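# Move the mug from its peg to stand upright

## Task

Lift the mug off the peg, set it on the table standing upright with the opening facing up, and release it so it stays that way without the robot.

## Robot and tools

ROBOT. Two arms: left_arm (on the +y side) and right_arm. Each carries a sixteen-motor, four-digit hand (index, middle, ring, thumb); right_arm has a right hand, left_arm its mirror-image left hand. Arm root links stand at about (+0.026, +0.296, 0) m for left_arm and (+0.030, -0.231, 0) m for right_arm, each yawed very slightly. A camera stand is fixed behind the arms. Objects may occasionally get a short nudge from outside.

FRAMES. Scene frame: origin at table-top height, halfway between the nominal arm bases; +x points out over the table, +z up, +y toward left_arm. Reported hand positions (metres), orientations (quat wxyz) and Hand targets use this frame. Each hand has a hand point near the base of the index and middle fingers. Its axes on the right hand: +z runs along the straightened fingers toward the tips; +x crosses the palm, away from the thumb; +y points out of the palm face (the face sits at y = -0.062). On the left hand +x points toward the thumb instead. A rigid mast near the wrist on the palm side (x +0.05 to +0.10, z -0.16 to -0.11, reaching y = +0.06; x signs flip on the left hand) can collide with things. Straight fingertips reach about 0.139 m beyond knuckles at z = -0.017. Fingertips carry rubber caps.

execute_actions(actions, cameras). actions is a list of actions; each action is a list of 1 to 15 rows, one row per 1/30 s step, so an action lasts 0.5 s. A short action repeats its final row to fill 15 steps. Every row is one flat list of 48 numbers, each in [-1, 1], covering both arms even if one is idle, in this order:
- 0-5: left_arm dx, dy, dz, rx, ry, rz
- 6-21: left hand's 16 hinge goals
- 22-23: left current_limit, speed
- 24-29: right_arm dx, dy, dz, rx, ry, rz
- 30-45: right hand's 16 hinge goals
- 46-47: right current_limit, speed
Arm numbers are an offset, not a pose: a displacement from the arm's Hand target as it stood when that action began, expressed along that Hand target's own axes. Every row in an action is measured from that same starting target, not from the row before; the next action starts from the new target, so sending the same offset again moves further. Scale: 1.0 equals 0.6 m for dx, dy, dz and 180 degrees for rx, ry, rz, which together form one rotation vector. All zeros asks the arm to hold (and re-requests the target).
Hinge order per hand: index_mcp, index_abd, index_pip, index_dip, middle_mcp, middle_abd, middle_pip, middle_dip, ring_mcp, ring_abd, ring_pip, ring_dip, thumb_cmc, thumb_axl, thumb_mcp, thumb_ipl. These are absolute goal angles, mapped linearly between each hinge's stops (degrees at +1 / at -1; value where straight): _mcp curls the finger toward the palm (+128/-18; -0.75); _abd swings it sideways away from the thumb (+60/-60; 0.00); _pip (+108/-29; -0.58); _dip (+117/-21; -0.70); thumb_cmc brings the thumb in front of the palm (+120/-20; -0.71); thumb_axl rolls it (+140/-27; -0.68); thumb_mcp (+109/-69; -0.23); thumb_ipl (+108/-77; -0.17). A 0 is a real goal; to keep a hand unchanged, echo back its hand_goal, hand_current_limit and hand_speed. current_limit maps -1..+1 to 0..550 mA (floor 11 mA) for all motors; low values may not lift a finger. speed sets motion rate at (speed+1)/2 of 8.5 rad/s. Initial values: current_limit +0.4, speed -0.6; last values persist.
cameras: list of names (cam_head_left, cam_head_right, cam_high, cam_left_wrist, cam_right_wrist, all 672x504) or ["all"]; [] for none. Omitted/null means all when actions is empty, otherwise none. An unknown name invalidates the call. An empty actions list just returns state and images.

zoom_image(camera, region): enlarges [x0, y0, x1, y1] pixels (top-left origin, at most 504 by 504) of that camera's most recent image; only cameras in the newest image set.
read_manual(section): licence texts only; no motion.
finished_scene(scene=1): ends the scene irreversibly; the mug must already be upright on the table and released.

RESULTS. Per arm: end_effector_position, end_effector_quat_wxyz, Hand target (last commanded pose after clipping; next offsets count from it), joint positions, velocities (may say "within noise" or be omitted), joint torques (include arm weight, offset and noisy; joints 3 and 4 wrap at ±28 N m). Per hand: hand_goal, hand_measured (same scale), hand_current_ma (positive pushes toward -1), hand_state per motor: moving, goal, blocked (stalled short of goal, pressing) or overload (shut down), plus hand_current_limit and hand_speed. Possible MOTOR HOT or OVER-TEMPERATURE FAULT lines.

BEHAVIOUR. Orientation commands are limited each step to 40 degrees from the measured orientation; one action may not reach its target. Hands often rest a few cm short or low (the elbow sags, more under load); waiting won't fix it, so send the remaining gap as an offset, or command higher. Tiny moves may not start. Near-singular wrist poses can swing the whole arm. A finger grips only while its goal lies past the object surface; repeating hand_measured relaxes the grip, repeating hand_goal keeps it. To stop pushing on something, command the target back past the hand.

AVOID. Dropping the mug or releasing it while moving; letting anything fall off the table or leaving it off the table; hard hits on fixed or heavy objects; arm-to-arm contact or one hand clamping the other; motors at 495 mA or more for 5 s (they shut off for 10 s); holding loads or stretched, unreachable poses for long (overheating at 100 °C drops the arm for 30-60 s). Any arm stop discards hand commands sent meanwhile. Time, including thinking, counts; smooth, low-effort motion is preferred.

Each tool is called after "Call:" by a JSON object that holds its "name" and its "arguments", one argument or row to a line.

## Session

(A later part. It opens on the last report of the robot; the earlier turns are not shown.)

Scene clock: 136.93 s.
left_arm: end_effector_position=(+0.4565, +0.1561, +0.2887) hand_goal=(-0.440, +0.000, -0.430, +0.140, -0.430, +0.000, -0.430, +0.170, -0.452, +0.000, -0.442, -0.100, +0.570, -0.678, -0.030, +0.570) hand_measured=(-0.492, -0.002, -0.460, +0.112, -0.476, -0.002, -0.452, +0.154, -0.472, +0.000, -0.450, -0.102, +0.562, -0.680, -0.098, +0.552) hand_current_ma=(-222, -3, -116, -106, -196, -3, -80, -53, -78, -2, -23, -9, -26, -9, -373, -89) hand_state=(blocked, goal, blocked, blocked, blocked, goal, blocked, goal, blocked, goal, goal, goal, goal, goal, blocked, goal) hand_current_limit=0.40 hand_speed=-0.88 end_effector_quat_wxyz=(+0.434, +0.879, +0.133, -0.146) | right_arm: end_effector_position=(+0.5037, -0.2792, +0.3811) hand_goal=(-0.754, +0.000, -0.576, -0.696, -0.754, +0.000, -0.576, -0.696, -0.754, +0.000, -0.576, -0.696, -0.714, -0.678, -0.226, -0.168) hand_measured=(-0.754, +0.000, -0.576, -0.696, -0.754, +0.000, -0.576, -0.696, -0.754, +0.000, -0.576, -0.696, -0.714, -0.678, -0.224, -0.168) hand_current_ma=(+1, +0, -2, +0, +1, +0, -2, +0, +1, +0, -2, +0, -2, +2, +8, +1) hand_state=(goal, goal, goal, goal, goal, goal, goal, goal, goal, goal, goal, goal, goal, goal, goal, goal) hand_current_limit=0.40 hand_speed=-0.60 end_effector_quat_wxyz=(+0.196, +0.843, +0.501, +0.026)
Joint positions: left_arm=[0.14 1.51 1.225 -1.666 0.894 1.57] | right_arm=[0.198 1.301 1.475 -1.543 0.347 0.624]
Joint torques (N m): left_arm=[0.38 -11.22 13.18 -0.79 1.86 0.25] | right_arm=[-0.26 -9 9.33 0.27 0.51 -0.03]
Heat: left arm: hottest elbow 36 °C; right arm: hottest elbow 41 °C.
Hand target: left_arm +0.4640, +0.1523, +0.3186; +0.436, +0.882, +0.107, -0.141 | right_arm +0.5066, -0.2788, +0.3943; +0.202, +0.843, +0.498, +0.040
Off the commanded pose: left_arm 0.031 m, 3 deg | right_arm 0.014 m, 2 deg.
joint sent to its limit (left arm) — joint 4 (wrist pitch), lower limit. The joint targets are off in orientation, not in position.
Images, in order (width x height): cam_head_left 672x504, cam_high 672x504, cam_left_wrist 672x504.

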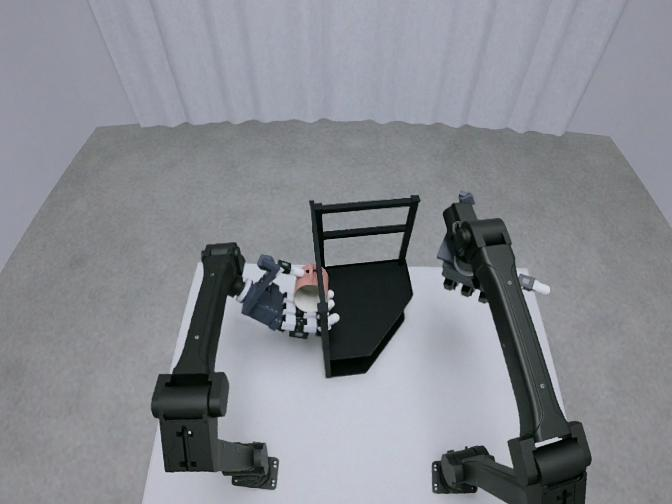

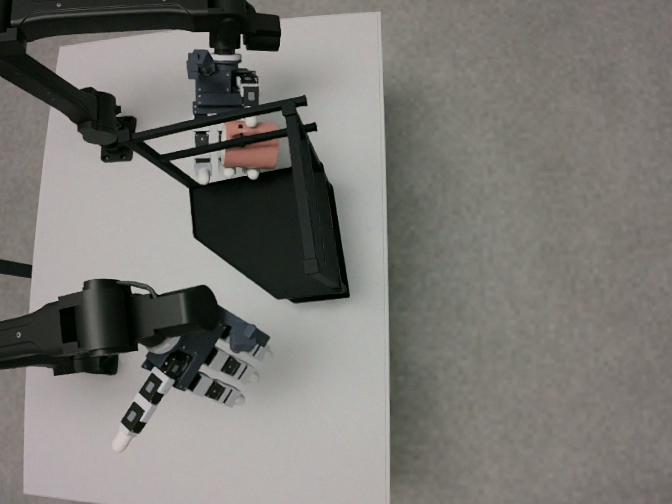

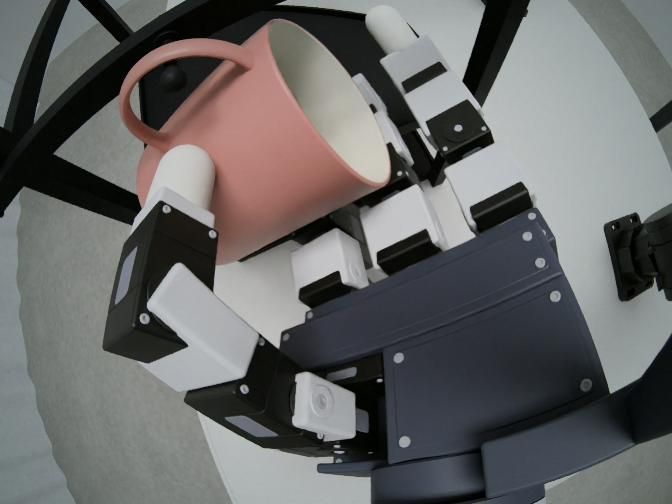

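Call:
{"name": "execute_actions", "arguments": {
  "actions": [
    [[-0.0057,0.0123,-0.0096,0,0,0,-0.44,0,-0.43,0.14,-0.43,0,-0.43,0.17,-0.452,0,-0.441,-0.1,0.571,-0.678,-0.03,0.57,0.4,-0.88,0,0,0,0,0,0,-0.754,0,-0.576,-0.696,-0.754,0,-0.576,-0.696,-0.754,0,-0.576,-0.696,-0.714,-0.678,-0.226,-0.168,0.4,-0.6]]
  ],
  "cameras": ["cam_left_wrist","cam_high"]
}}

Scene clock: 139.03 s.
left_arm: end_effector_position=(+0.4573, +0.1567, +0.2942) hand_goal=(-0.440, +0.000, -0.430, +0.140, -0.430, +0.000, -0.430, +0.170, -0.452, +0.000, -0.442, -0.100, +0.570, -0.678, -0.030, +0.570) hand_measured=(-0.494, -0.002, -0.460, +0.114, -0.476, -0.002, -0.452, +0.158, -0.472, +0.000, -0.450, -0.102, +0.560, -0.682, -0.098, +0.552) hand_current_ma=(-232, -3, -116, -99, -196, -4, -80, -43, -78, -2, -23, -9, -36, -15, -371, -89) hand_state=(blocked, goal, blocked, blocked, blocked, goal, blocked, goal, blocked, goal, goal, goal, goal, goal, blocked, goal) hand_current_limit=0.40 hand_speed=-0.88 end_effector_quat_wxyz=(+0.431, +0.879, +0.144, -0.145) | right_arm: end_effector_position=(+0.5037, -0.2792, +0.3811) hand_goal=(-0.754, +0.000, -0.576, -0.696, -0.754, +0.000, -0.576, -0.696, -0.754, +0.000, -0.576, -0.696, -0.714, -0.678, -0.226, -0.168) hand_measured=(-0.754, +0.000, -0.576, -0.696, -0.754, +0.000, -0.576, -0.696, -0.754, +0.000, -0.576, -0.696, -0.714, -0.678, -0.224, -0.168) hand_current_ma=(+1, +0, -2, +0, +1, +0, -2, +0, +1, +0, -2, +0, -2, +2, +8, +1) hand_state=(goal, goal, goal, goal, goal, goal, goal, goal, goal, goal, goal, goal, goal, goal, goal, goal) hand_current_limit=0.40 hand_speed=-0.60 end_effector_quat_wxyz=(+0.196, +0.843, +0.501, +0.026)
Joint positions: left_arm=[0.14 1.495 1.229 -1.666 0.894 1.537] | right_arm=[0.198 1.301 1.475 -1.543 0.347 0.624]
Joint torques (N m): left_arm=[0.5 -11.28 13.49 -0.75 2.02 0.36] | right_arm=[-0.56 -8.7 9.28 0.29 0.52 0.02]
Heat: left arm: hottest elbow 37 °C; right arm: hottest elbow 41 °C.
Hand target: left_arm +0.4640, +0.1522, +0.3285; +0.436, +0.882, +0.107, -0.141 | right_arm +0.5066, -0.2788, +0.3943; +0.202, +0.843, +0.498, +0.040
Off the commanded pose: left_arm 0.035 m, 4 deg | right_arm 0.014 m, 2 deg.
joint sent to its limit (left arm) — joint 4 (wrist pitch), lower limit. The joint targets are off in orientation, not in position.
Images, in order (width x height): cam_high 672x504, cam_left_wrist 672x504.

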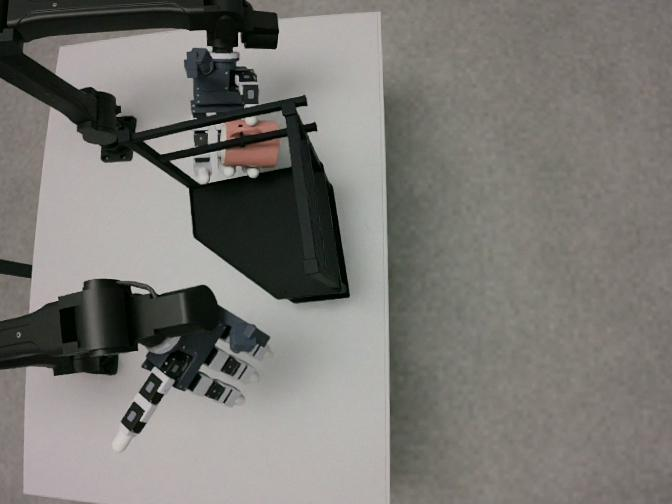

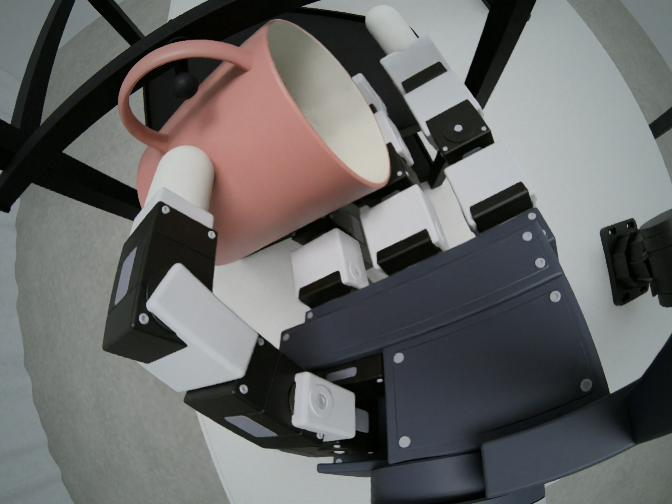

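Call:
{"name": "zoom_image", "arguments": {
  "camera": "cam_left_wrist",
  "region": [80, 10, 280, 210]
}}

Call:
{"name": "zoom_image", "arguments": {
  "camera": "cam_high",
  "region": [170, 70, 340, 200]
}}

Scaled by 2.520 from the camera's 672x504 image, which has a finer 960x720 frame.

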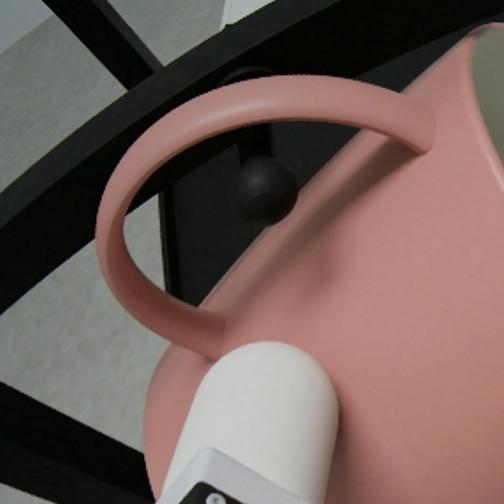

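Scaled by 2.965.

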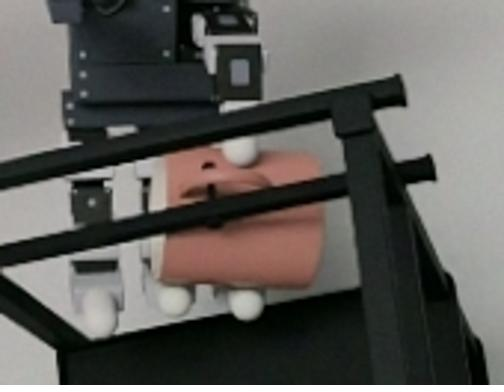

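Call:
{"name": "execute_actions", "arguments": {
  "actions": [
    [[0.0045,-0.0248,-0.0228,0,0,0,-0.44,0,-0.43,0.14,-0.43,0,-0.43,0.17,-0.452,0,-0.441,-0.1,0.571,-0.678,-0.03,0.57,0.4,-0.88,0,0,0,0,0,0,-0.754,0,-0.576,-0.696,-0.754,0,-0.576,-0.696,-0.754,0,-0.576,-0.696,-0.714,-0.678,-0.226,-0.168,0.4,-0.6]]
  ],
  "cameras": ["cam_left_wrist","cam_high"]
}}

Scene clock: 140.73 s.
left_arm: end_effector_position=(+0.4595, +0.1683, +0.2940) hand_goal=(-0.440, +0.000, -0.430, +0.140, -0.430, +0.000, -0.430, +0.170, -0.452, +0.000, -0.442, -0.100, +0.570, -0.678, -0.030, +0.570) hand_measured=(-0.494, -0.002, -0.460, +0.114, -0.476, -0.002, -0.452, +0.158, -0.472, +0.000, -0.450, -0.102, +0.560, -0.682, -0.098, +0.552) hand_current_ma=(-232, -3, -116, -99, -196, -4, -80, -43, -78, -2, -23, -9, -36, -15, -371, -89) hand_state=(blocked, goal, blocked, blocked, blocked, goal, blocked, goal, blocked, goal, goal, goal, goal, goal, blocked, goal) hand_current_limit=0.40 hand_speed=-0.88 end_effector_quat_wxyz=(+0.432, +0.879, +0.149, -0.136) | right_arm: end_effector_position=(+0.5037, -0.2792, +0.3811) hand_goal=(-0.754, +0.000, -0.576, -0.696, -0.754, +0.000, -0.576, -0.696, -0.754, +0.000, -0.576, -0.696, -0.714, -0.678, -0.226, -0.168) hand_measured=(-0.754, +0.000, -0.576, -0.696, -0.754, +0.000, -0.576, -0.696, -0.754, +0.000, -0.576, -0.696, -0.714, -0.678, -0.224, -0.168) hand_current_ma=(+1, +0, -2, +0, +1, +0, -2, +0, +1, +0, -2, +0, -2, +2, +8, +1) hand_state=(goal, goal, goal, goal, goal, goal, goal, goal, goal, goal, goal, goal, goal, goal, goal, goal) hand_current_limit=0.40 hand_speed=-0.60 end_effector_quat_wxyz=(+0.196, +0.843, +0.501, +0.026)
Joint positions: left_arm=[0.167 1.495 1.229 -1.666 0.889 1.552] | right_arm=[0.198 1.301 1.475 -1.543 0.347 0.624]
Joint torques (N m): left_arm=[2.14 -11.46 12.55 -0.75 1.83 0.53] | right_arm=[-0.85 -9.11 9.48 0.35 0.5 0.03]
Heat: left arm: hottest elbow 37 °C; right arm: hottest elbow 41 °C.
Hand target: left_arm +0.4641, +0.1723, +0.3245; +0.437, +0.882, +0.107, -0.141 | right_arm +0.5066, -0.2788, +0.3943; +0.202, +0.843, +0.498, +0.040
Off the commanded pose: left_arm 0.031 m, 5 deg | right_arm 0.014 m, 2 deg.
joint sent to its limit (left arm) — joint 4 (wrist pitch), lower limit. The joint targets are off in orientation, not in position.
Images, in order (width x height): cam_high 672x504, cam_left_wrist 672x504.

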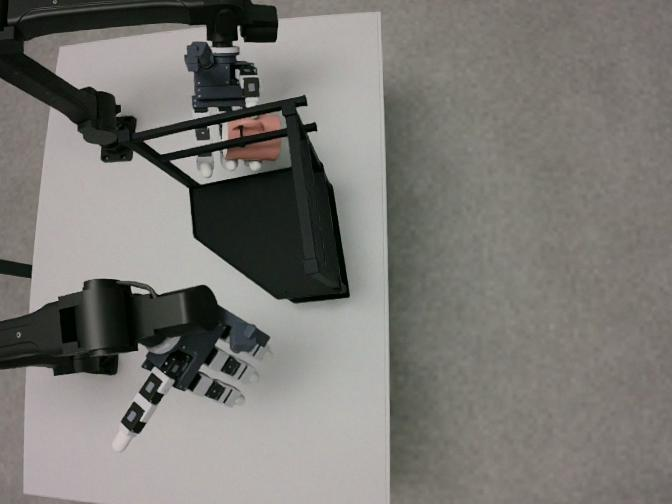

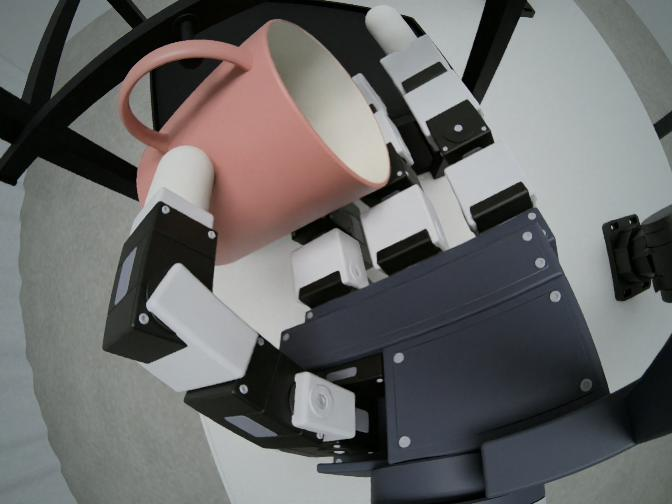

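Call:
{"name": "zoom_image", "arguments": {
  "camera": "cam_left_wrist",
  "region": [80, 0, 280, 200]
}}

Call:
{"name": "zoom_image", "arguments": {
  "camera": "cam_high",
  "region": [170, 70, 340, 200]
}}

Scaled by 2.520 from the camera's 672x504 image, which has a finer 960x720 frame.

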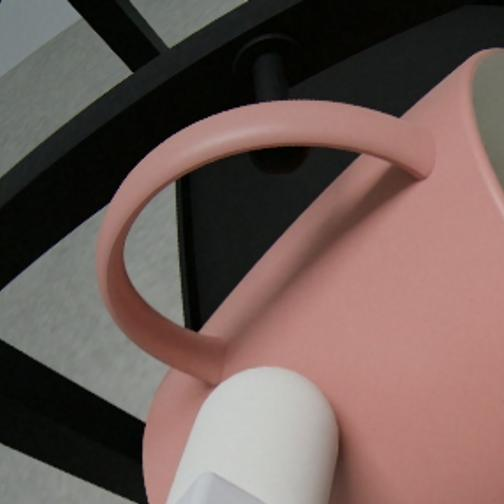

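Scaled by 2.965.

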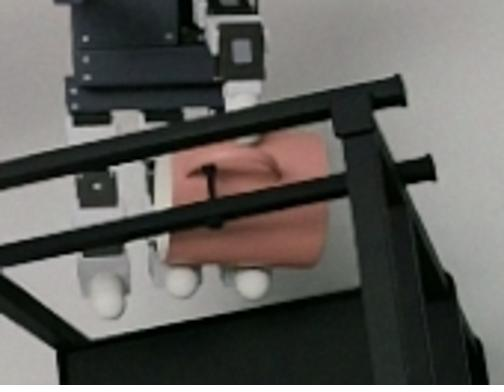

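Call:
{"name": "execute_actions", "arguments": {
  "actions": [
    [[0.0022,-0.0198,-0.0267,0,0,0,-0.44,0,-0.43,0.14,-0.43,0,-0.43,0.17,-0.452,0,-0.441,-0.1,0.571,-0.678,-0.03,0.57,0.4,-0.88,0,0,0,0,0,0,-0.754,0,-0.576,-0.696,-0.754,0,-0.576,-0.696,-0.754,0,-0.576,-0.696,-0.714,-0.678,-0.226,-0.168,0.4,-0.6]]
  ],
  "cameras": ["cam_left_wrist","cam_high"]
}}

Scene clock: 142.20 s.
left_arm: end_effector_position=(+0.4620, +0.1897, +0.2956) hand_goal=(-0.440, +0.000, -0.430, +0.140, -0.430, +0.000, -0.430, +0.170, -0.452, +0.000, -0.442, -0.100, +0.570, -0.678, -0.030, +0.570) hand_measured=(-0.494, -0.002, -0.460, +0.114, -0.476, -0.002, -0.452, +0.158, -0.472, +0.000, -0.450, -0.102, +0.560, -0.682, -0.096, +0.552) hand_current_ma=(-232, -3, -116, -98, -196, -4, -80, -43, -78, -2, -23, -9, -36, -15, -370, -89) hand_state=(blocked, goal, blocked, blocked, blocked, goal, blocked, goal, blocked, goal, goal, goal, goal, goal, blocked, goal) hand_current_limit=0.40 hand_speed=-0.88 end_effector_quat_wxyz=(+0.433, +0.880, +0.157, -0.117) | right_arm: end_effector_position=(+0.5037, -0.2792, +0.3811) hand_goal=(-0.754, +0.000, -0.576, -0.696, -0.754, +0.000, -0.576, -0.696, -0.754, +0.000, -0.576, -0.696, -0.714, -0.678, -0.226, -0.168) hand_measured=(-0.754, +0.000, -0.576, -0.696, -0.754, +0.000, -0.576, -0.696, -0.754, +0.000, -0.576, -0.696, -0.714, -0.678, -0.224, -0.168) hand_current_ma=(+1, +0, -2, +0, +1, +0, -2, +0, +1, +0, -2, +0, -2, +2, +8, +1) hand_state=(goal, goal, goal, goal, goal, goal, goal, goal, goal, goal, goal, goal, goal, goal, goal, goal) hand_current_limit=0.40 hand_speed=-0.60 end_effector_quat_wxyz=(+0.196, +0.843, +0.501, +0.026)
Joint positions: left_arm=[0.218 1.49 1.229 -1.666 0.88 1.582] | right_arm=[0.198 1.301 1.475 -1.543 0.347 0.624]
Joint torques (N m): left_arm=[1.85 -11.52 11.9 -0.65 1.86 0.52] | right_arm=[-0.32 -8.47 9.28 0.36 0.49 0.04]
Heat: left arm: hottest elbow 37 °C; right arm: hottest elbow 41 °C.
Hand target: left_arm +0.4641, +0.1924, +0.3245; +0.437, +0.882, +0.107, -0.141 | right_arm +0.5066, -0.2788, +0.3943; +0.202, +0.843, +0.498, +0.040
Off the commanded pose: left_arm 0.029 m, 6 deg | right_arm 0.014 m, 2 deg.
joint sent to its limit (left arm) — joint 4 (wrist pitch), lower limit. The joint targets are off in orientation, not in position.
Images, in order (width x height): cam_high 672x504, cam_left_wrist 672x504.

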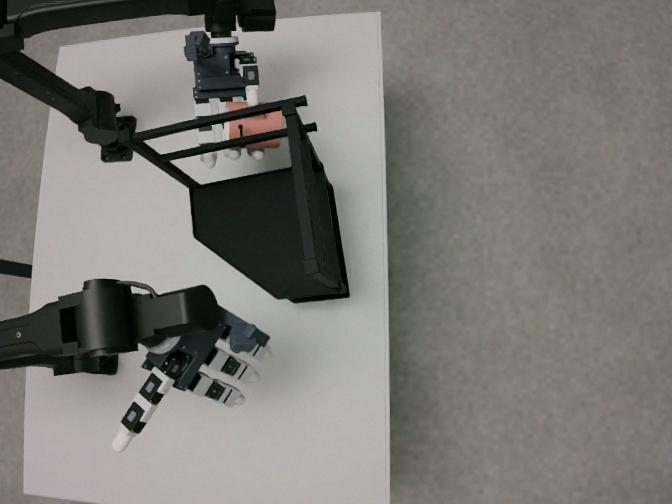

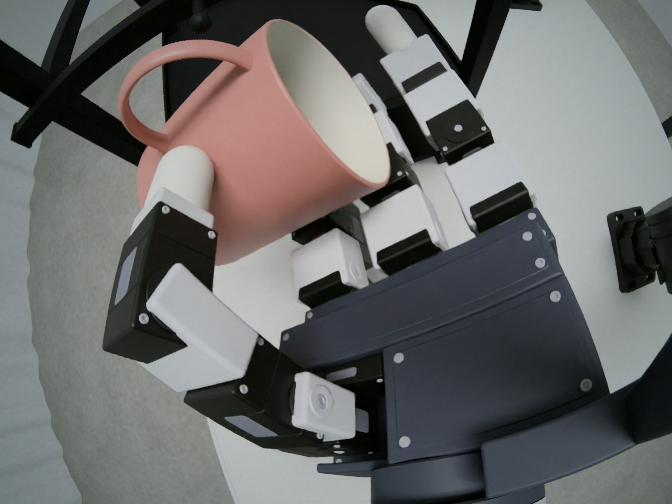

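Call:
{"name": "execute_actions", "arguments": {
  "actions": [
    [[0.0037,-0.033,-0.0445,0,0,0,-0.44,0,-0.43,0.14,-0.43,0,-0.43,0.17,-0.452,0,-0.441,-0.1,0.571,-0.678,-0.03,0.57,0.4,-0.88,0,0,0,0,0,0,-0.754,0,-0.576,-0.696,-0.754,0,-0.576,-0.696,-0.754,0,-0.576,-0.696,-0.714,-0.678,-0.226,-0.168,0.4,-0.6]],
    [[0.0037,-0.033,-0.0445,0,0,0,-0.44,0,-0.43,0.14,-0.43,0,-0.43,0.17,-0.452,0,-0.441,-0.1,0.571,-0.678,-0.03,0.57,0.4,-0.88,0,0,0,0,0,0,-0.754,0,-0.576,-0.696,-0.754,0,-0.576,-0.696,-0.754,0,-0.576,-0.696,-0.714,-0.678,-0.226,-0.168,0.4,-0.6]]
  ],
  "cameras": ["cam_left_wrist","cam_high"]
}}

Scene clock: 146.00 s.
left_arm: end_effector_position=(+0.4630, +0.2577, +0.2971) hand_goal=(-0.440, +0.000, -0.430, +0.140, -0.430, +0.000, -0.430, +0.170, -0.452, +0.000, -0.442, -0.100, +0.570, -0.678, -0.030, +0.570) hand_measured=(-0.494, -0.002, -0.460, +0.114, -0.476, -0.002, -0.452, +0.158, -0.472, +0.000, -0.450, -0.102, +0.560, -0.682, -0.096, +0.552) hand_current_ma=(-233, -3, -116, -98, -196, -4, -80, -42, -78, -2, -23, -9, -36, -15, -370, -89) hand_state=(blocked, goal, blocked, blocked, blocked, goal, blocked, goal, blocked, goal, goal, goal, goal, goal, blocked, goal) hand_current_limit=0.40 hand_speed=-0.88 end_effector_quat_wxyz=(+0.431, +0.882, +0.181, -0.061) | right_arm: end_effector_position=(+0.5037, -0.2792, +0.3811) hand_goal=(-0.754, +0.000, -0.576, -0.696, -0.754, +0.000, -0.576, -0.696, -0.754, +0.000, -0.576, -0.696, -0.714, -0.678, -0.226, -0.168) hand_measured=(-0.754, +0.000, -0.576, -0.696, -0.754, +0.000, -0.576, -0.696, -0.754, +0.000, -0.576, -0.696, -0.714, -0.678, -0.224, -0.168) hand_current_ma=(+1, +0, -2, +0, +1, +0, -2, +0, +1, +0, -2, +0, -2, +2, +8, +1) hand_state=(goal, goal, goal, goal, goal, goal, goal, goal, goal, goal, goal, goal, goal, goal, goal, goal) hand_current_limit=0.40 hand_speed=-0.60 end_effector_quat_wxyz=(+0.196, +0.843, +0.501, +0.026)
Joint positions: left_arm=[0.379 1.482 1.229 -1.667 0.847 1.68] | right_arm=[0.198 1.301 1.475 -1.543 0.347 0.624]
Joint torques (N m): left_arm=[1.79 -11.58 11.84 -0.76 1.81 0.51] | right_arm=[-0.03 -8.88 9.39 0.25 0.49 -0.03]
Heat: left arm: hottest elbow 36 °C; right arm: hottest elbow 41 °C.
Hand target: left_arm +0.4642, +0.2589, +0.3247; +0.437, +0.882, +0.107, -0.141 | right_arm +0.5066, -0.2788, +0.3943; +0.202, +0.843, +0.498, +0.040
Off the commanded pose: left_arm 0.028 m, 13 deg | right_arm 0.014 m, 2 deg.
joint sent to its limit (left arm) — joint 4 (wrist pitch), lower limit. The joint targets are off in orientation, not in position.
Images, in order (width x height): cam_high 672x504, cam_left_wrist 672x504.

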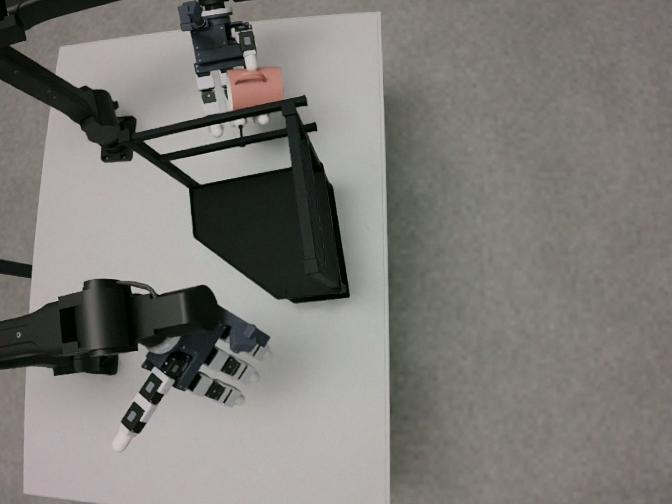

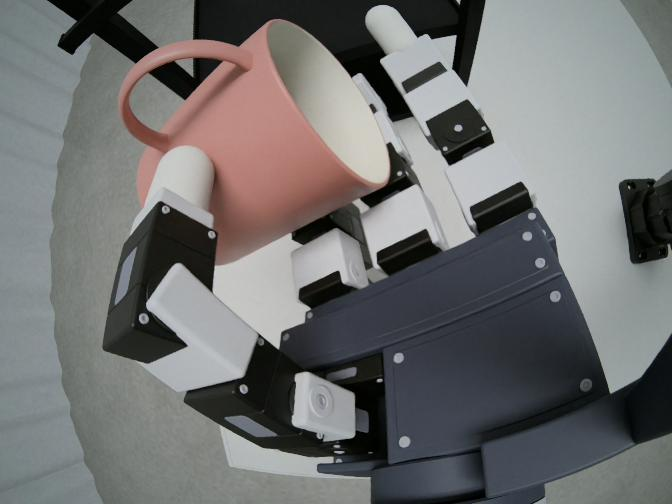

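Call:
{"name": "execute_actions", "arguments": {
  "actions": [
    [[0.0043,-0.0409,0.0094,-0.0106,-0.009,-0.0459,-0.44,0,-0.43,0.14,-0.43,0,-0.43,0.17,-0.452,0,-0.441,-0.1,0.571,-0.678,-0.03,0.57,0.4,-0.88,0,0,0,0,0,0,-0.754,0,-0.576,-0.696,-0.754,0,-0.576,-0.696,-0.754,0,-0.576,-0.696,-0.714,-0.678,-0.226,-0.168,0.4,-0.6]],
    [[0.0043,-0.0409,0.0094,-0.0106,-0.009,-0.0459,-0.44,0,-0.43,0.14,-0.43,0,-0.43,0.17,-0.452,0,-0.441,-0.1,0.571,-0.678,-0.03,0.57,0.4,-0.88,0,0,0,0,0,0,-0.754,0,-0.576,-0.696,-0.754,0,-0.576,-0.696,-0.754,0,-0.576,-0.696,-0.714,-0.678,-0.226,-0.168,0.4,-0.6]],
    [[0.0043,-0.0409,0.0094,-0.0106,-0.009,-0.0459,-0.44,0,-0.43,0.14,-0.43,0,-0.43,0.17,-0.452,0,-0.441,-0.1,0.571,-0.678,-0.03,0.57,0.4,-0.88,0,0,0,0,0,0,-0.754,0,-0.576,-0.696,-0.754,0,-0.576,-0.696,-0.754,0,-0.576,-0.696,-0.714,-0.678,-0.226,-0.168,0.4,-0.6]]
  ],
  "cameras": ["cam_left_wrist","cam_head_left"]
}}

Scene clock: 163.93 s.
left_arm: end_effector_position=(+0.4365, +0.2830, +0.2453) hand_goal=(-0.440, +0.000, -0.430, +0.140, -0.430, +0.000, -0.430, +0.170, -0.452, +0.000, -0.442, -0.100, +0.570, -0.678, -0.030, +0.570) hand_measured=(-0.494, -0.002, -0.460, +0.116, -0.476, -0.002, -0.452, +0.160, -0.470, +0.000, -0.448, -0.102, +0.558, -0.682, -0.096, +0.552) hand_current_ma=(-236, -4, -116, -92, -196, -6, -80, -37, -67, -2, -22, -8, -45, -18, -369, -89) hand_state=(blocked, goal, blocked, blocked, blocked, goal, blocked, goal, goal, goal, goal, goal, goal, goal, blocked, goal) hand_current_limit=0.40 hand_speed=-0.88 end_effector_quat_wxyz=(+0.436, +0.817, +0.345, -0.153) | right_arm: end_effector_position=(+0.5037, -0.2792, +0.3811) hand_goal=(-0.754, +0.000, -0.576, -0.696, -0.754, +0.000, -0.576, -0.696, -0.754, +0.000, -0.576, -0.696, -0.714, -0.678, -0.226, -0.168) hand_measured=(-0.754, +0.000, -0.576, -0.696, -0.754, +0.000, -0.576, -0.696, -0.754, +0.000, -0.576, -0.696, -0.714, -0.678, -0.224, -0.168) hand_current_ma=(+1, +0, -2, +0, +1, +0, -2, +0, +1, +0, -2, +0, -2, +2, +8, +1) hand_state=(goal, goal, goal, goal, goal, goal, goal, goal, goal, goal, goal, goal, goal, goal, goal, goal) hand_current_limit=0.40 hand_speed=-0.60 end_effector_quat_wxyz=(+0.196, +0.843, +0.501, +0.026)
Joint positions: left_arm=[0.46 1.44 1.054 -1.667 0.867 1.435] | right_arm=[0.198 1.301 1.475 -1.543 0.347 0.624]
Joint torques (N m): left_arm=[2.26 -9.93 8.65 -0.94 2.07 0.42] | right_arm=[-1.03 -8.94 9.07 0.34 0.47 0.02]
Heat: left arm: hottest elbow 36 °C; right arm: hottest elbow 42 °C.
Hand target: left_arm +0.4353, +0.2865, +0.2608; +0.443, +0.809, +0.282, -0.263 | right_arm +0.5066, -0.2788, +0.3943; +0.202, +0.843, +0.498, +0.040
Off the commanded pose: left_arm 0.016 m, 15 deg | right_arm 0.014 m, 2 deg.
joint sent to its limit (left arm) — joint 4 (wrist pitch), lower limit. The joint targets are off in orientation, not in position.
Images, in order (width x height): cam_head_left 672x504, cam_left_wrist 672x504.

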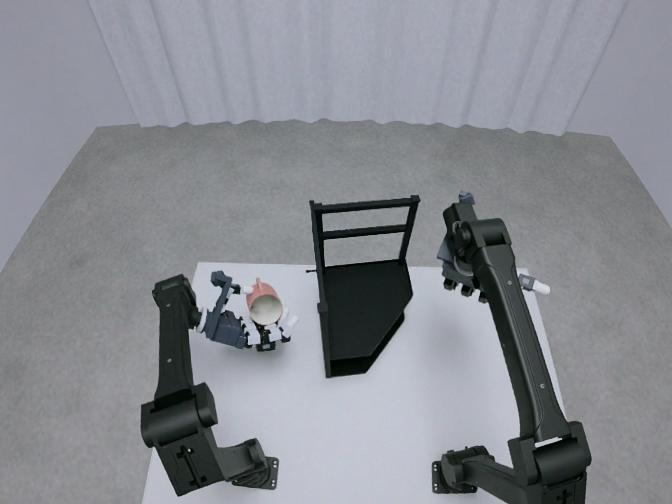

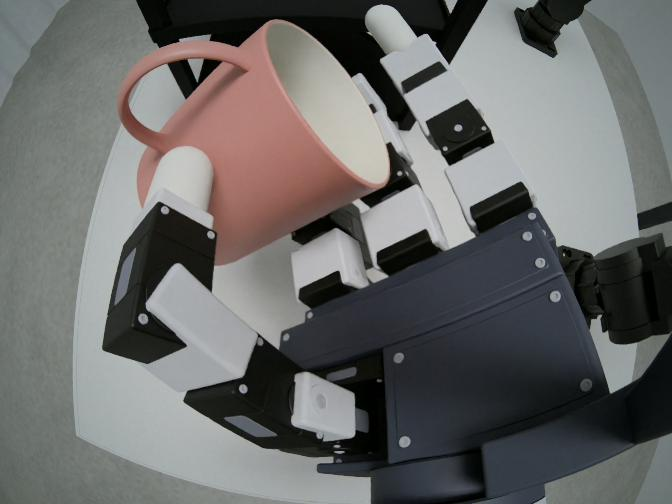

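Call:
{"name": "execute_actions", "arguments": {
  "actions": [
    [[0.0213,-0.0386,0.0172,-0.01067,-0.00906,-0.04588,-0.44,0,-0.43,0.14,-0.43,0,-0.43,0.17,-0.452,0,-0.441,-0.1,0.571,-0.678,-0.03,0.57,0.4,-0.88,0,0,0,0,0,0,-0.754,0,-0.576,-0.696,-0.754,0,-0.576,-0.696,-0.754,0,-0.576,-0.696,-0.714,-0.678,-0.226,-0.168,0.4,-0.6]],
    [[0.0272,-0.0357,0.0153,-0.01067,-0.00906,-0.04588,-0.44,0,-0.43,0.14,-0.43,0,-0.43,0.17,-0.452,0,-0.441,-0.1,0.571,-0.678,-0.03,0.57,0.4,-0.88,0,0,0,0,0,0,-0.754,0,-0.576,-0.696,-0.754,0,-0.576,-0.696,-0.754,0,-0.576,-0.696,-0.714,-0.678,-0.226,-0.168,0.4,-0.6]],
    [[0.0324,-0.0318,0.0133,-0.01067,-0.00906,-0.04588,-0.44,0,-0.43,0.14,-0.43,0,-0.43,0.17,-0.452,0,-0.441,-0.1,0.571,-0.678,-0.03,0.57,0.4,-0.88,0,0,0,0,0,0,-0.754,0,-0.576,-0.696,-0.754,0,-0.576,-0.696,-0.754,0,-0.576,-0.696,-0.714,-0.678,-0.226,-0.168,0.4,-0.6]]
  ],
  "cameras": ["cam_head_left"]
}}

Scene clock: 168.50 s.
left_arm: end_effector_position=(+0.4063, +0.2945, +0.1729) hand_goal=(-0.440, +0.000, -0.430, +0.140, -0.430, +0.000, -0.430, +0.170, -0.452, +0.000, -0.442, -0.100, +0.570, -0.678, -0.030, +0.570) hand_measured=(-0.496, -0.010, -0.460, +0.118, -0.476, -0.004, -0.448, +0.162, -0.464, +0.000, -0.448, -0.102, +0.548, -0.688, -0.096, +0.552) hand_current_ma=(-238, -27, -116, -84, -191, -9, -63, -22, -44, -2, -18, -8, -80, -37, -369, -92) hand_state=(blocked, goal, blocked, blocked, blocked, goal, goal, goal, goal, goal, goal, goal, blocked, goal, blocked, goal) hand_current_limit=0.40 hand_speed=-0.88 end_effector_quat_wxyz=(+0.423, +0.705, +0.496, -0.279) | right_arm: end_effector_position=(+0.5037, -0.2792, +0.3811) hand_goal=(-0.754, +0.000, -0.576, -0.696, -0.754, +0.000, -0.576, -0.696, -0.754, +0.000, -0.576, -0.696, -0.714, -0.678, -0.226, -0.168) hand_measured=(-0.754, +0.000, -0.576, -0.696, -0.754, +0.000, -0.576, -0.696, -0.754, +0.000, -0.576, -0.696, -0.714, -0.678, -0.224, -0.168) hand_current_ma=(+1, +0, -2, +0, +1, +0, -2, +0, +1, +0, -2, +0, -2, +2, +8, +1) hand_state=(goal, goal, goal, goal, goal, goal, goal, goal, goal, goal, goal, goal, goal, goal, goal, goal) hand_current_limit=0.40 hand_speed=-0.60 end_effector_quat_wxyz=(+0.196, +0.843, +0.501, +0.026)
Joint positions: left_arm=[0.511 1.469 0.894 -1.667 0.902 1.165] | right_arm=[0.198 1.301 1.475 -1.543 0.347 0.624]
Joint torques (N m): left_arm=[2.37 -7.88 7.47 -1.13 1.81 0.49] | right_arm=[-0.44 -9 9.51 0.34 0.5 0.02]
Heat: left arm: hottest elbow 36 °C; right arm: hottest elbow 42 °C.
Hand target: left_arm +0.4088, +0.2994, +0.1807; +0.428, +0.695, +0.443, -0.372 | right_arm +0.5066, -0.2788, +0.3943; +0.202, +0.843, +0.498, +0.040
Off the commanded pose: left_arm 0.010 m, 12 deg | right_arm 0.014 m, 2 deg.
joint sent to its limit (left arm) — joint 4 (wrist pitch), lower limit. The joint targets are off in orientation, not in position.
Images, in order (width x height): cam_head_left 672x504.

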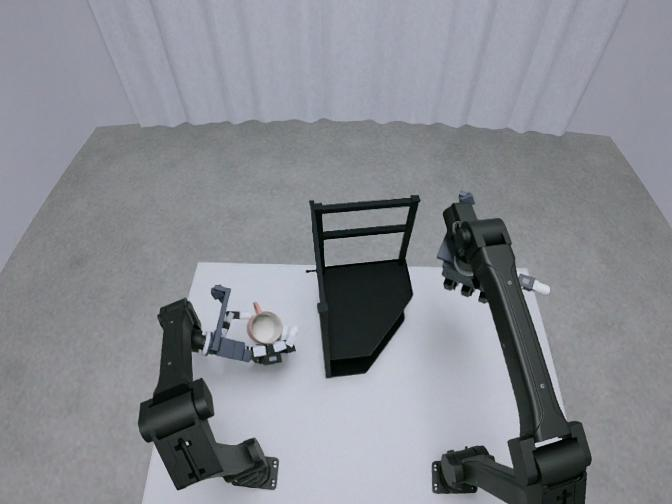

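Call:
{"name": "execute_actions", "arguments": {
  "actions": [
    [[0.0212,-0.0125,0.0101,-0.01067,-0.00906,-0.04588,-0.44,0,-0.43,0.14,-0.43,0,-0.43,0.17,-0.452,0,-0.441,-0.1,0.571,-0.678,-0.03,0.57,0.4,-0.88,0,0,0,0,0,0,-0.754,0,-0.576,-0.696,-0.754,0,-0.576,-0.696,-0.754,0,-0.576,-0.696,-0.714,-0.678,-0.226,-0.168,0.4,-0.6]],
    [[0.0230,-0.0096,0.0091,-0.01067,-0.00906,-0.04588,-0.44,0,-0.43,0.14,-0.43,0,-0.43,0.17,-0.452,0,-0.441,-0.1,0.571,-0.678,-0.03,0.57,0.4,-0.88,0,0,0,0,0,0,-0.754,0,-0.576,-0.696,-0.754,0,-0.576,-0.696,-0.754,0,-0.576,-0.696,-0.714,-0.678,-0.226,-0.168,0.4,-0.6]],
    [[0.0244,-0.0064,0.0081,-0.01067,-0.00906,-0.04588,-0.44,0,-0.43,0.14,-0.43,0,-0.43,0.17,-0.452,0,-0.441,-0.1,0.571,-0.678,-0.03,0.57,0.4,-0.88,0,0,0,0,0,0,-0.754,0,-0.576,-0.696,-0.754,0,-0.576,-0.696,-0.754,0,-0.576,-0.696,-0.714,-0.678,-0.226,-0.168,0.4,-0.6]]
  ],
  "cameras": ["cam_head_left","cam_high","cam_left_wrist"]
}}

Scene clock: 171.73 s.
left_arm: end_effector_position=(+0.3958, +0.2991, +0.1298) hand_goal=(-0.440, +0.000, -0.430, +0.140, -0.430, +0.000, -0.430, +0.170, -0.452, +0.000, -0.442, -0.100, +0.570, -0.678, -0.030, +0.570) hand_measured=(-0.496, -0.012, -0.460, +0.118, -0.470, -0.004, -0.446, +0.164, -0.456, +0.000, -0.446, -0.102, +0.542, -0.690, -0.096, +0.548) hand_current_ma=(-238, -34, -116, -84, -167, -9, -59, -22, -12, -2, -11, -8, -104, -52, -369, -106) hand_state=(blocked, goal, blocked, blocked, blocked, goal, goal, goal, goal, goal, goal, goal, blocked, goal, blocked, blocked) hand_current_limit=0.40 hand_speed=-0.88 end_effector_quat_wxyz=(+0.393, +0.546, +0.629, -0.390) | right_arm: end_effector_position=(+0.5037, -0.2792, +0.3811) hand_goal=(-0.754, +0.000, -0.576, -0.696, -0.754, +0.000, -0.576, -0.696, -0.754, +0.000, -0.576, -0.696, -0.714, -0.678, -0.226, -0.168) hand_measured=(-0.754, +0.000, -0.576, -0.696, -0.754, +0.000, -0.576, -0.696, -0.754, +0.000, -0.576, -0.696, -0.714, -0.678, -0.224, -0.168) hand_current_ma=(+1, +0, -2, +0, +1, +0, -2, +0, +1, +0, -2, +0, -2, +2, +8, +1) hand_state=(goal, goal, goal, goal, goal, goal, goal, goal, goal, goal, goal, goal, goal, goal, goal, goal) hand_current_limit=0.40 hand_speed=-0.60 end_effector_quat_wxyz=(+0.196, +0.843, +0.501, +0.026)
Joint positions: left_arm=[0.511 1.5 0.832 -1.667 1.005 0.782] | right_arm=[0.198 1.301 1.475 -1.543 0.347 0.624]
Joint torques (N m): left_arm=[1.14 -7.12 6.63 -1.22 1.71 0.47] | right_arm=[-0.15 -8.82 9.37 0.34 0.47 0.03]
Heat: left arm: hottest elbow 36 °C; right arm: hottest elbow 42 °C.
Hand target: left_arm +0.3981, +0.2994, +0.1343; +0.391, +0.545, +0.581, -0.461 | right_arm +0.5066, -0.2788, +0.3943; +0.202, +0.843, +0.498, +0.040
Off the commanded pose: left_arm 0.005 m, 10 deg | right_arm 0.014 m, 2 deg.
joint sent to its limit (left arm) — joint 4 (wrist pitch), lower limit. The joint targets are off in orientation, not in position.
Images, in order (width x height): cam_head_left 672x504, cam_high 672x504, cam_left_wrist 672x504.

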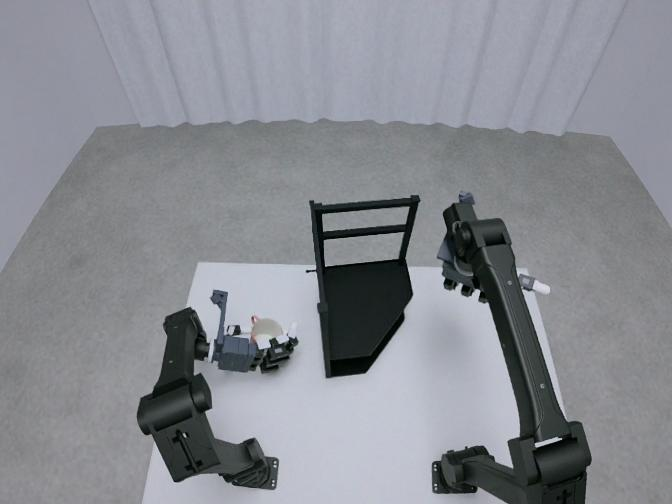

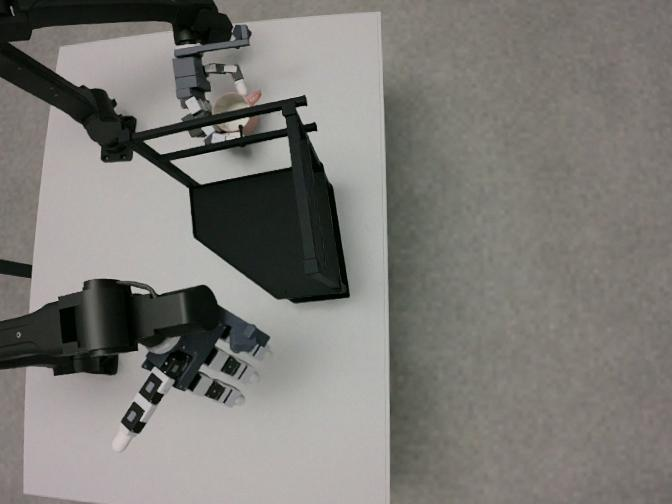

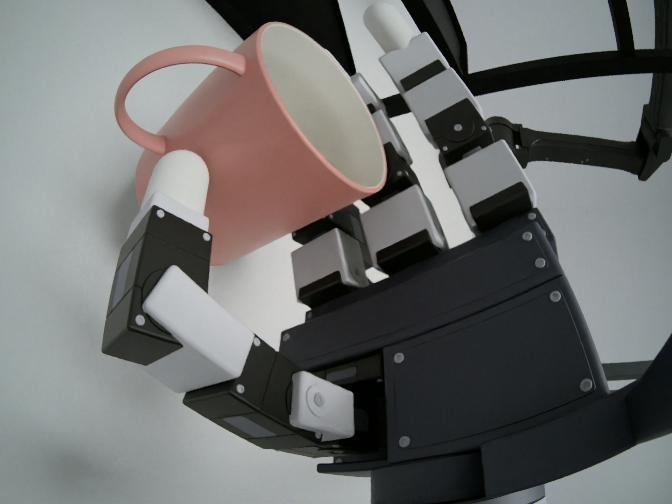

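Call:
{"name": "execute_actions", "arguments": {
  "actions": [
    [[0.035,-0.016,0.012,0,0,0,-0.44,0,-0.43,0.14,-0.43,0,-0.43,0.17,-0.452,0,-0.441,-0.1,0.571,-0.678,-0.03,0.57,0.4,-0.88,0,0,0,0,0,0,-0.754,0,-0.576,-0.696,-0.754,0,-0.576,-0.696,-0.754,0,-0.576,-0.696,-0.714,-0.678,-0.226,-0.168,0.4,-0.6]],
    [[0.020,-0.018,0.007,0,0,0,-0.44,0,-0.43,0.14,-0.43,0,-0.43,0.17,-0.452,0,-0.441,-0.1,0.571,-0.678,-0.03,0.57,0.4,-0.88,0,0,0,0,0,0,-0.754,0,-0.576,-0.696,-0.754,0,-0.576,-0.696,-0.754,0,-0.576,-0.696,-0.714,-0.678,-0.226,-0.168,0.4,-0.6]]
  ],
  "cameras": ["cam_head_left","cam_left_wrist"]
}}

Scene clock: 178.17 s.
left_arm: end_effector_position=(+0.3727, +0.2943, +0.0979) hand_goal=(-0.440, +0.000, -0.430, +0.140, -0.430, +0.000, -0.430, +0.170, -0.452, +0.000, -0.442, -0.100, +0.570, -0.678, -0.030, +0.570) hand_measured=(-0.496, -0.012, -0.460, +0.118, -0.468, -0.004, -0.446, +0.164, -0.454, -0.002, -0.446, -0.102, +0.540, -0.692, -0.096, +0.548) hand_current_ma=(-238, -37, -116, -84, -162, -9, -57, -21, -7, -2, -9, -8, -112, -56, -369, -110) hand_state=(blocked, goal, blocked, blocked, blocked, goal, goal, goal, goal, goal, goal, goal, blocked, goal, blocked, blocked) hand_current_limit=0.40 hand_speed=-0.88 end_effector_quat_wxyz=(+0.385, +0.545, +0.617, -0.417) | right_arm: end_effector_position=(+0.5037, -0.2792, +0.3811) hand_goal=(-0.754, +0.000, -0.576, -0.696, -0.754, +0.000, -0.576, -0.696, -0.754, +0.000, -0.576, -0.696, -0.714, -0.678, -0.226, -0.168) hand_measured=(-0.754, +0.000, -0.576, -0.696, -0.754, +0.000, -0.576, -0.696, -0.754, +0.000, -0.576, -0.696, -0.714, -0.678, -0.224, -0.168) hand_current_ma=(+1, +0, -2, +0, +1, +0, -2, +0, +1, +0, -2, +0, -2, +2, +8, +1) hand_state=(goal, goal, goal, goal, goal, goal, goal, goal, goal, goal, goal, goal, goal, goal, goal, goal) hand_current_limit=0.40 hand_speed=-0.60 end_effector_quat_wxyz=(+0.196, +0.843, +0.501, +0.026)
Joint positions: left_arm=[0.54 1.576 0.775 -1.667 0.966 0.888] | right_arm=[0.198 1.301 1.475 -1.543 0.347 0.624]
Joint torques (N m): left_arm=[2.61 -7.24 5.49 -1.28 1.13 0.66] | right_arm=[-0.67 -8.64 9.22 0.39 0.5 -0.03]
Heat: left arm: hottest elbow 36 °C; right arm: hottest elbow 42 °C.
Hand target: left_arm +0.3739, +0.2978, +0.1019; +0.391, +0.545, +0.581, -0.461 | right_arm +0.5066, -0.2788, +0.3943; +0.202, +0.843, +0.498, +0.040
Off the commanded pose: left_arm 0.005 m, 6 deg | right_arm 0.014 m, 2 deg.
joint sent to its limit (left arm) — joint 4 (wrist pitch), lower limit. The joint targets are off in orientation, not in position.
Images, in order (width x height): cam_head_left 672x504, cam_left_wrist 672x504.

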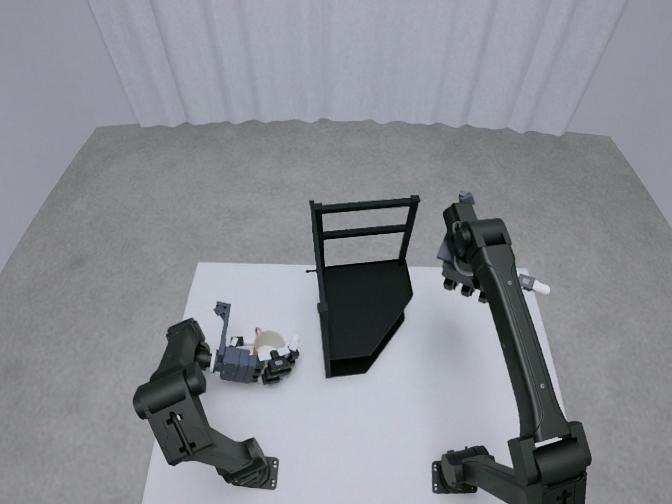

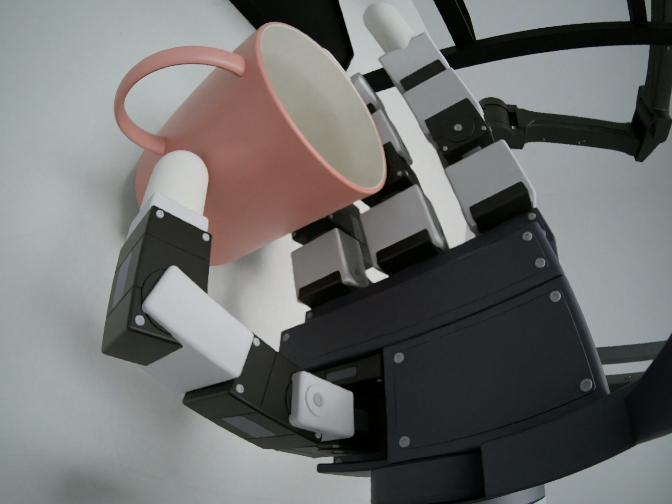

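Call:
{"name": "execute_actions", "arguments": {
  "actions": [
    [[0.0096,0.0011,0.0027,0,0,0,-0.44,0,-0.43,0.14,-0.43,0,-0.43,0.17,-0.452,0,-0.441,-0.1,0.571,-0.678,-0.03,0.57,0.4,-0.88,0,0,0,0,0,0,-0.754,0,-0.576,-0.696,-0.754,0,-0.576,-0.696,-0.754,0,-0.576,-0.696,-0.714,-0.678,-0.226,-0.168,0.4,-0.6]],
    [[0.0096,0.0011,0.0027,0,0,0,-0.44,0,-0.43,0.14,-0.43,0,-0.43,0.17,-0.452,0,-0.441,-0.1,0.571,-0.678,-0.03,0.57,0.4,-0.88,0,0,0,0,0,0,-0.754,0,-0.576,-0.696,-0.754,0,-0.576,-0.696,-0.754,0,-0.576,-0.696,-0.714,-0.678,-0.226,-0.168,0.4,-0.6]]
  ],
  "cameras": ["cam_head_left","cam_left_wrist"]
}}

Scene clock: 180.20 s.
left_arm: end_effector_position=(+0.3706, +0.2929, +0.0849) hand_goal=(-0.440, +0.000, -0.430, +0.140, -0.430, +0.000, -0.430, +0.170, -0.452, +0.000, -0.442, -0.100, +0.570, -0.678, -0.030, +0.570) hand_measured=(-0.496, -0.012, -0.460, +0.118, -0.468, -0.004, -0.446, +0.164, -0.454, -0.002, -0.446, -0.102, +0.540, -0.692, -0.096, +0.548) hand_current_ma=(-238, -37, -116, -84, -162, -9, -57, -21, -7, -2, -9, -8, -112, -56, -369, -110) hand_state=(blocked, goal, blocked, blocked, blocked, goal, goal, goal, goal, goal, goal, goal, blocked, goal, blocked, blocked) hand_current_limit=0.40 hand_speed=-0.88 end_effector_quat_wxyz=(+0.383, +0.545, +0.609, -0.431) | right_arm: end_effector_position=(+0.5037, -0.2792, +0.3811) hand_goal=(-0.754, +0.000, -0.576, -0.696, -0.754, +0.000, -0.576, -0.696, -0.754, +0.000, -0.576, -0.696, -0.714, -0.678, -0.226, -0.168) hand_measured=(-0.754, +0.000, -0.576, -0.696, -0.754, +0.000, -0.576, -0.696, -0.754, +0.000, -0.576, -0.696, -0.714, -0.678, -0.224, -0.168) hand_current_ma=(+1, +0, -2, +0, +1, +0, -2, +0, +1, +0, -2, +0, -2, +2, +8, +1) hand_state=(goal, goal, goal, goal, goal, goal, goal, goal, goal, goal, goal, goal, goal, goal, goal, goal) hand_current_limit=0.40 hand_speed=-0.60 end_effector_quat_wxyz=(+0.196, +0.843, +0.501, +0.026)
Joint positions: left_arm=[0.543 1.63 0.775 -1.667 0.955 0.928] | right_arm=[0.198 1.301 1.475 -1.543 0.347 0.624]
Joint torques (N m): left_arm=[3.02 -7.47 5.39 -1.43 0.99 0.64] | right_arm=[0.15 -8.88 9.42 0.35 0.48 0]
Heat: left arm: hottest elbow 35 °C; right arm: hottest elbow 42 °C.
Hand target: left_arm +0.3739, +0.2979, +0.0898; +0.391, +0.545, +0.581, -0.461 | right_arm +0.5066, -0.2788, +0.3943; +0.202, +0.843, +0.498, +0.040
Off the commanded pose: left_arm 0.008 m, 5 deg | right_arm 0.014 m, 2 deg.
joint sent to its limit (left arm) — joint 4 (wrist pitch), lower limit. The joint targets are off in orientation, not in position.
Images, in order (width x height): cam_head_left 672x504, cam_left_wrist 672x504.

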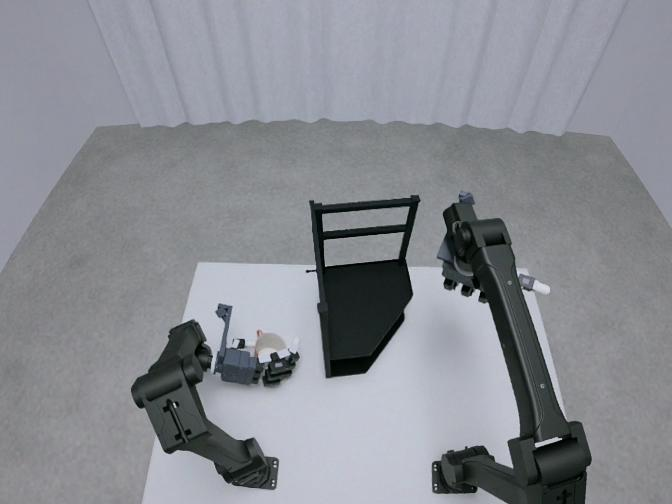

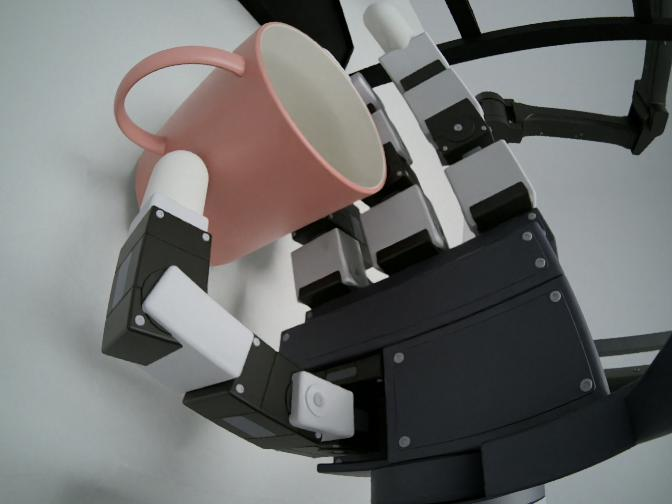

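Call:
{"name": "zoom_image", "arguments": {
  "camera": "cam_left_wrist",
  "region": [60, 40, 320, 300]
}}

Call:
{"name": "zoom_image", "arguments": {
  "camera": "cam_head_left",
  "region": [190, 280, 330, 400]
}}

Scaled by 1.938 from the camera's 672x504 image, which has a finer 960x720 frame.

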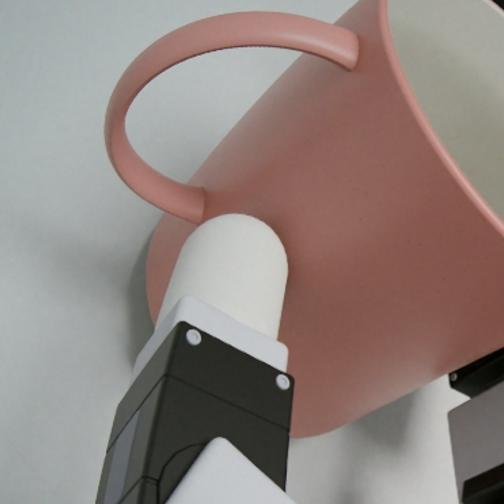

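Scaled by 3.600.

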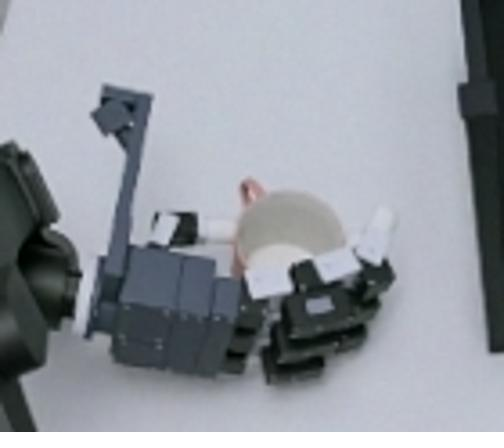

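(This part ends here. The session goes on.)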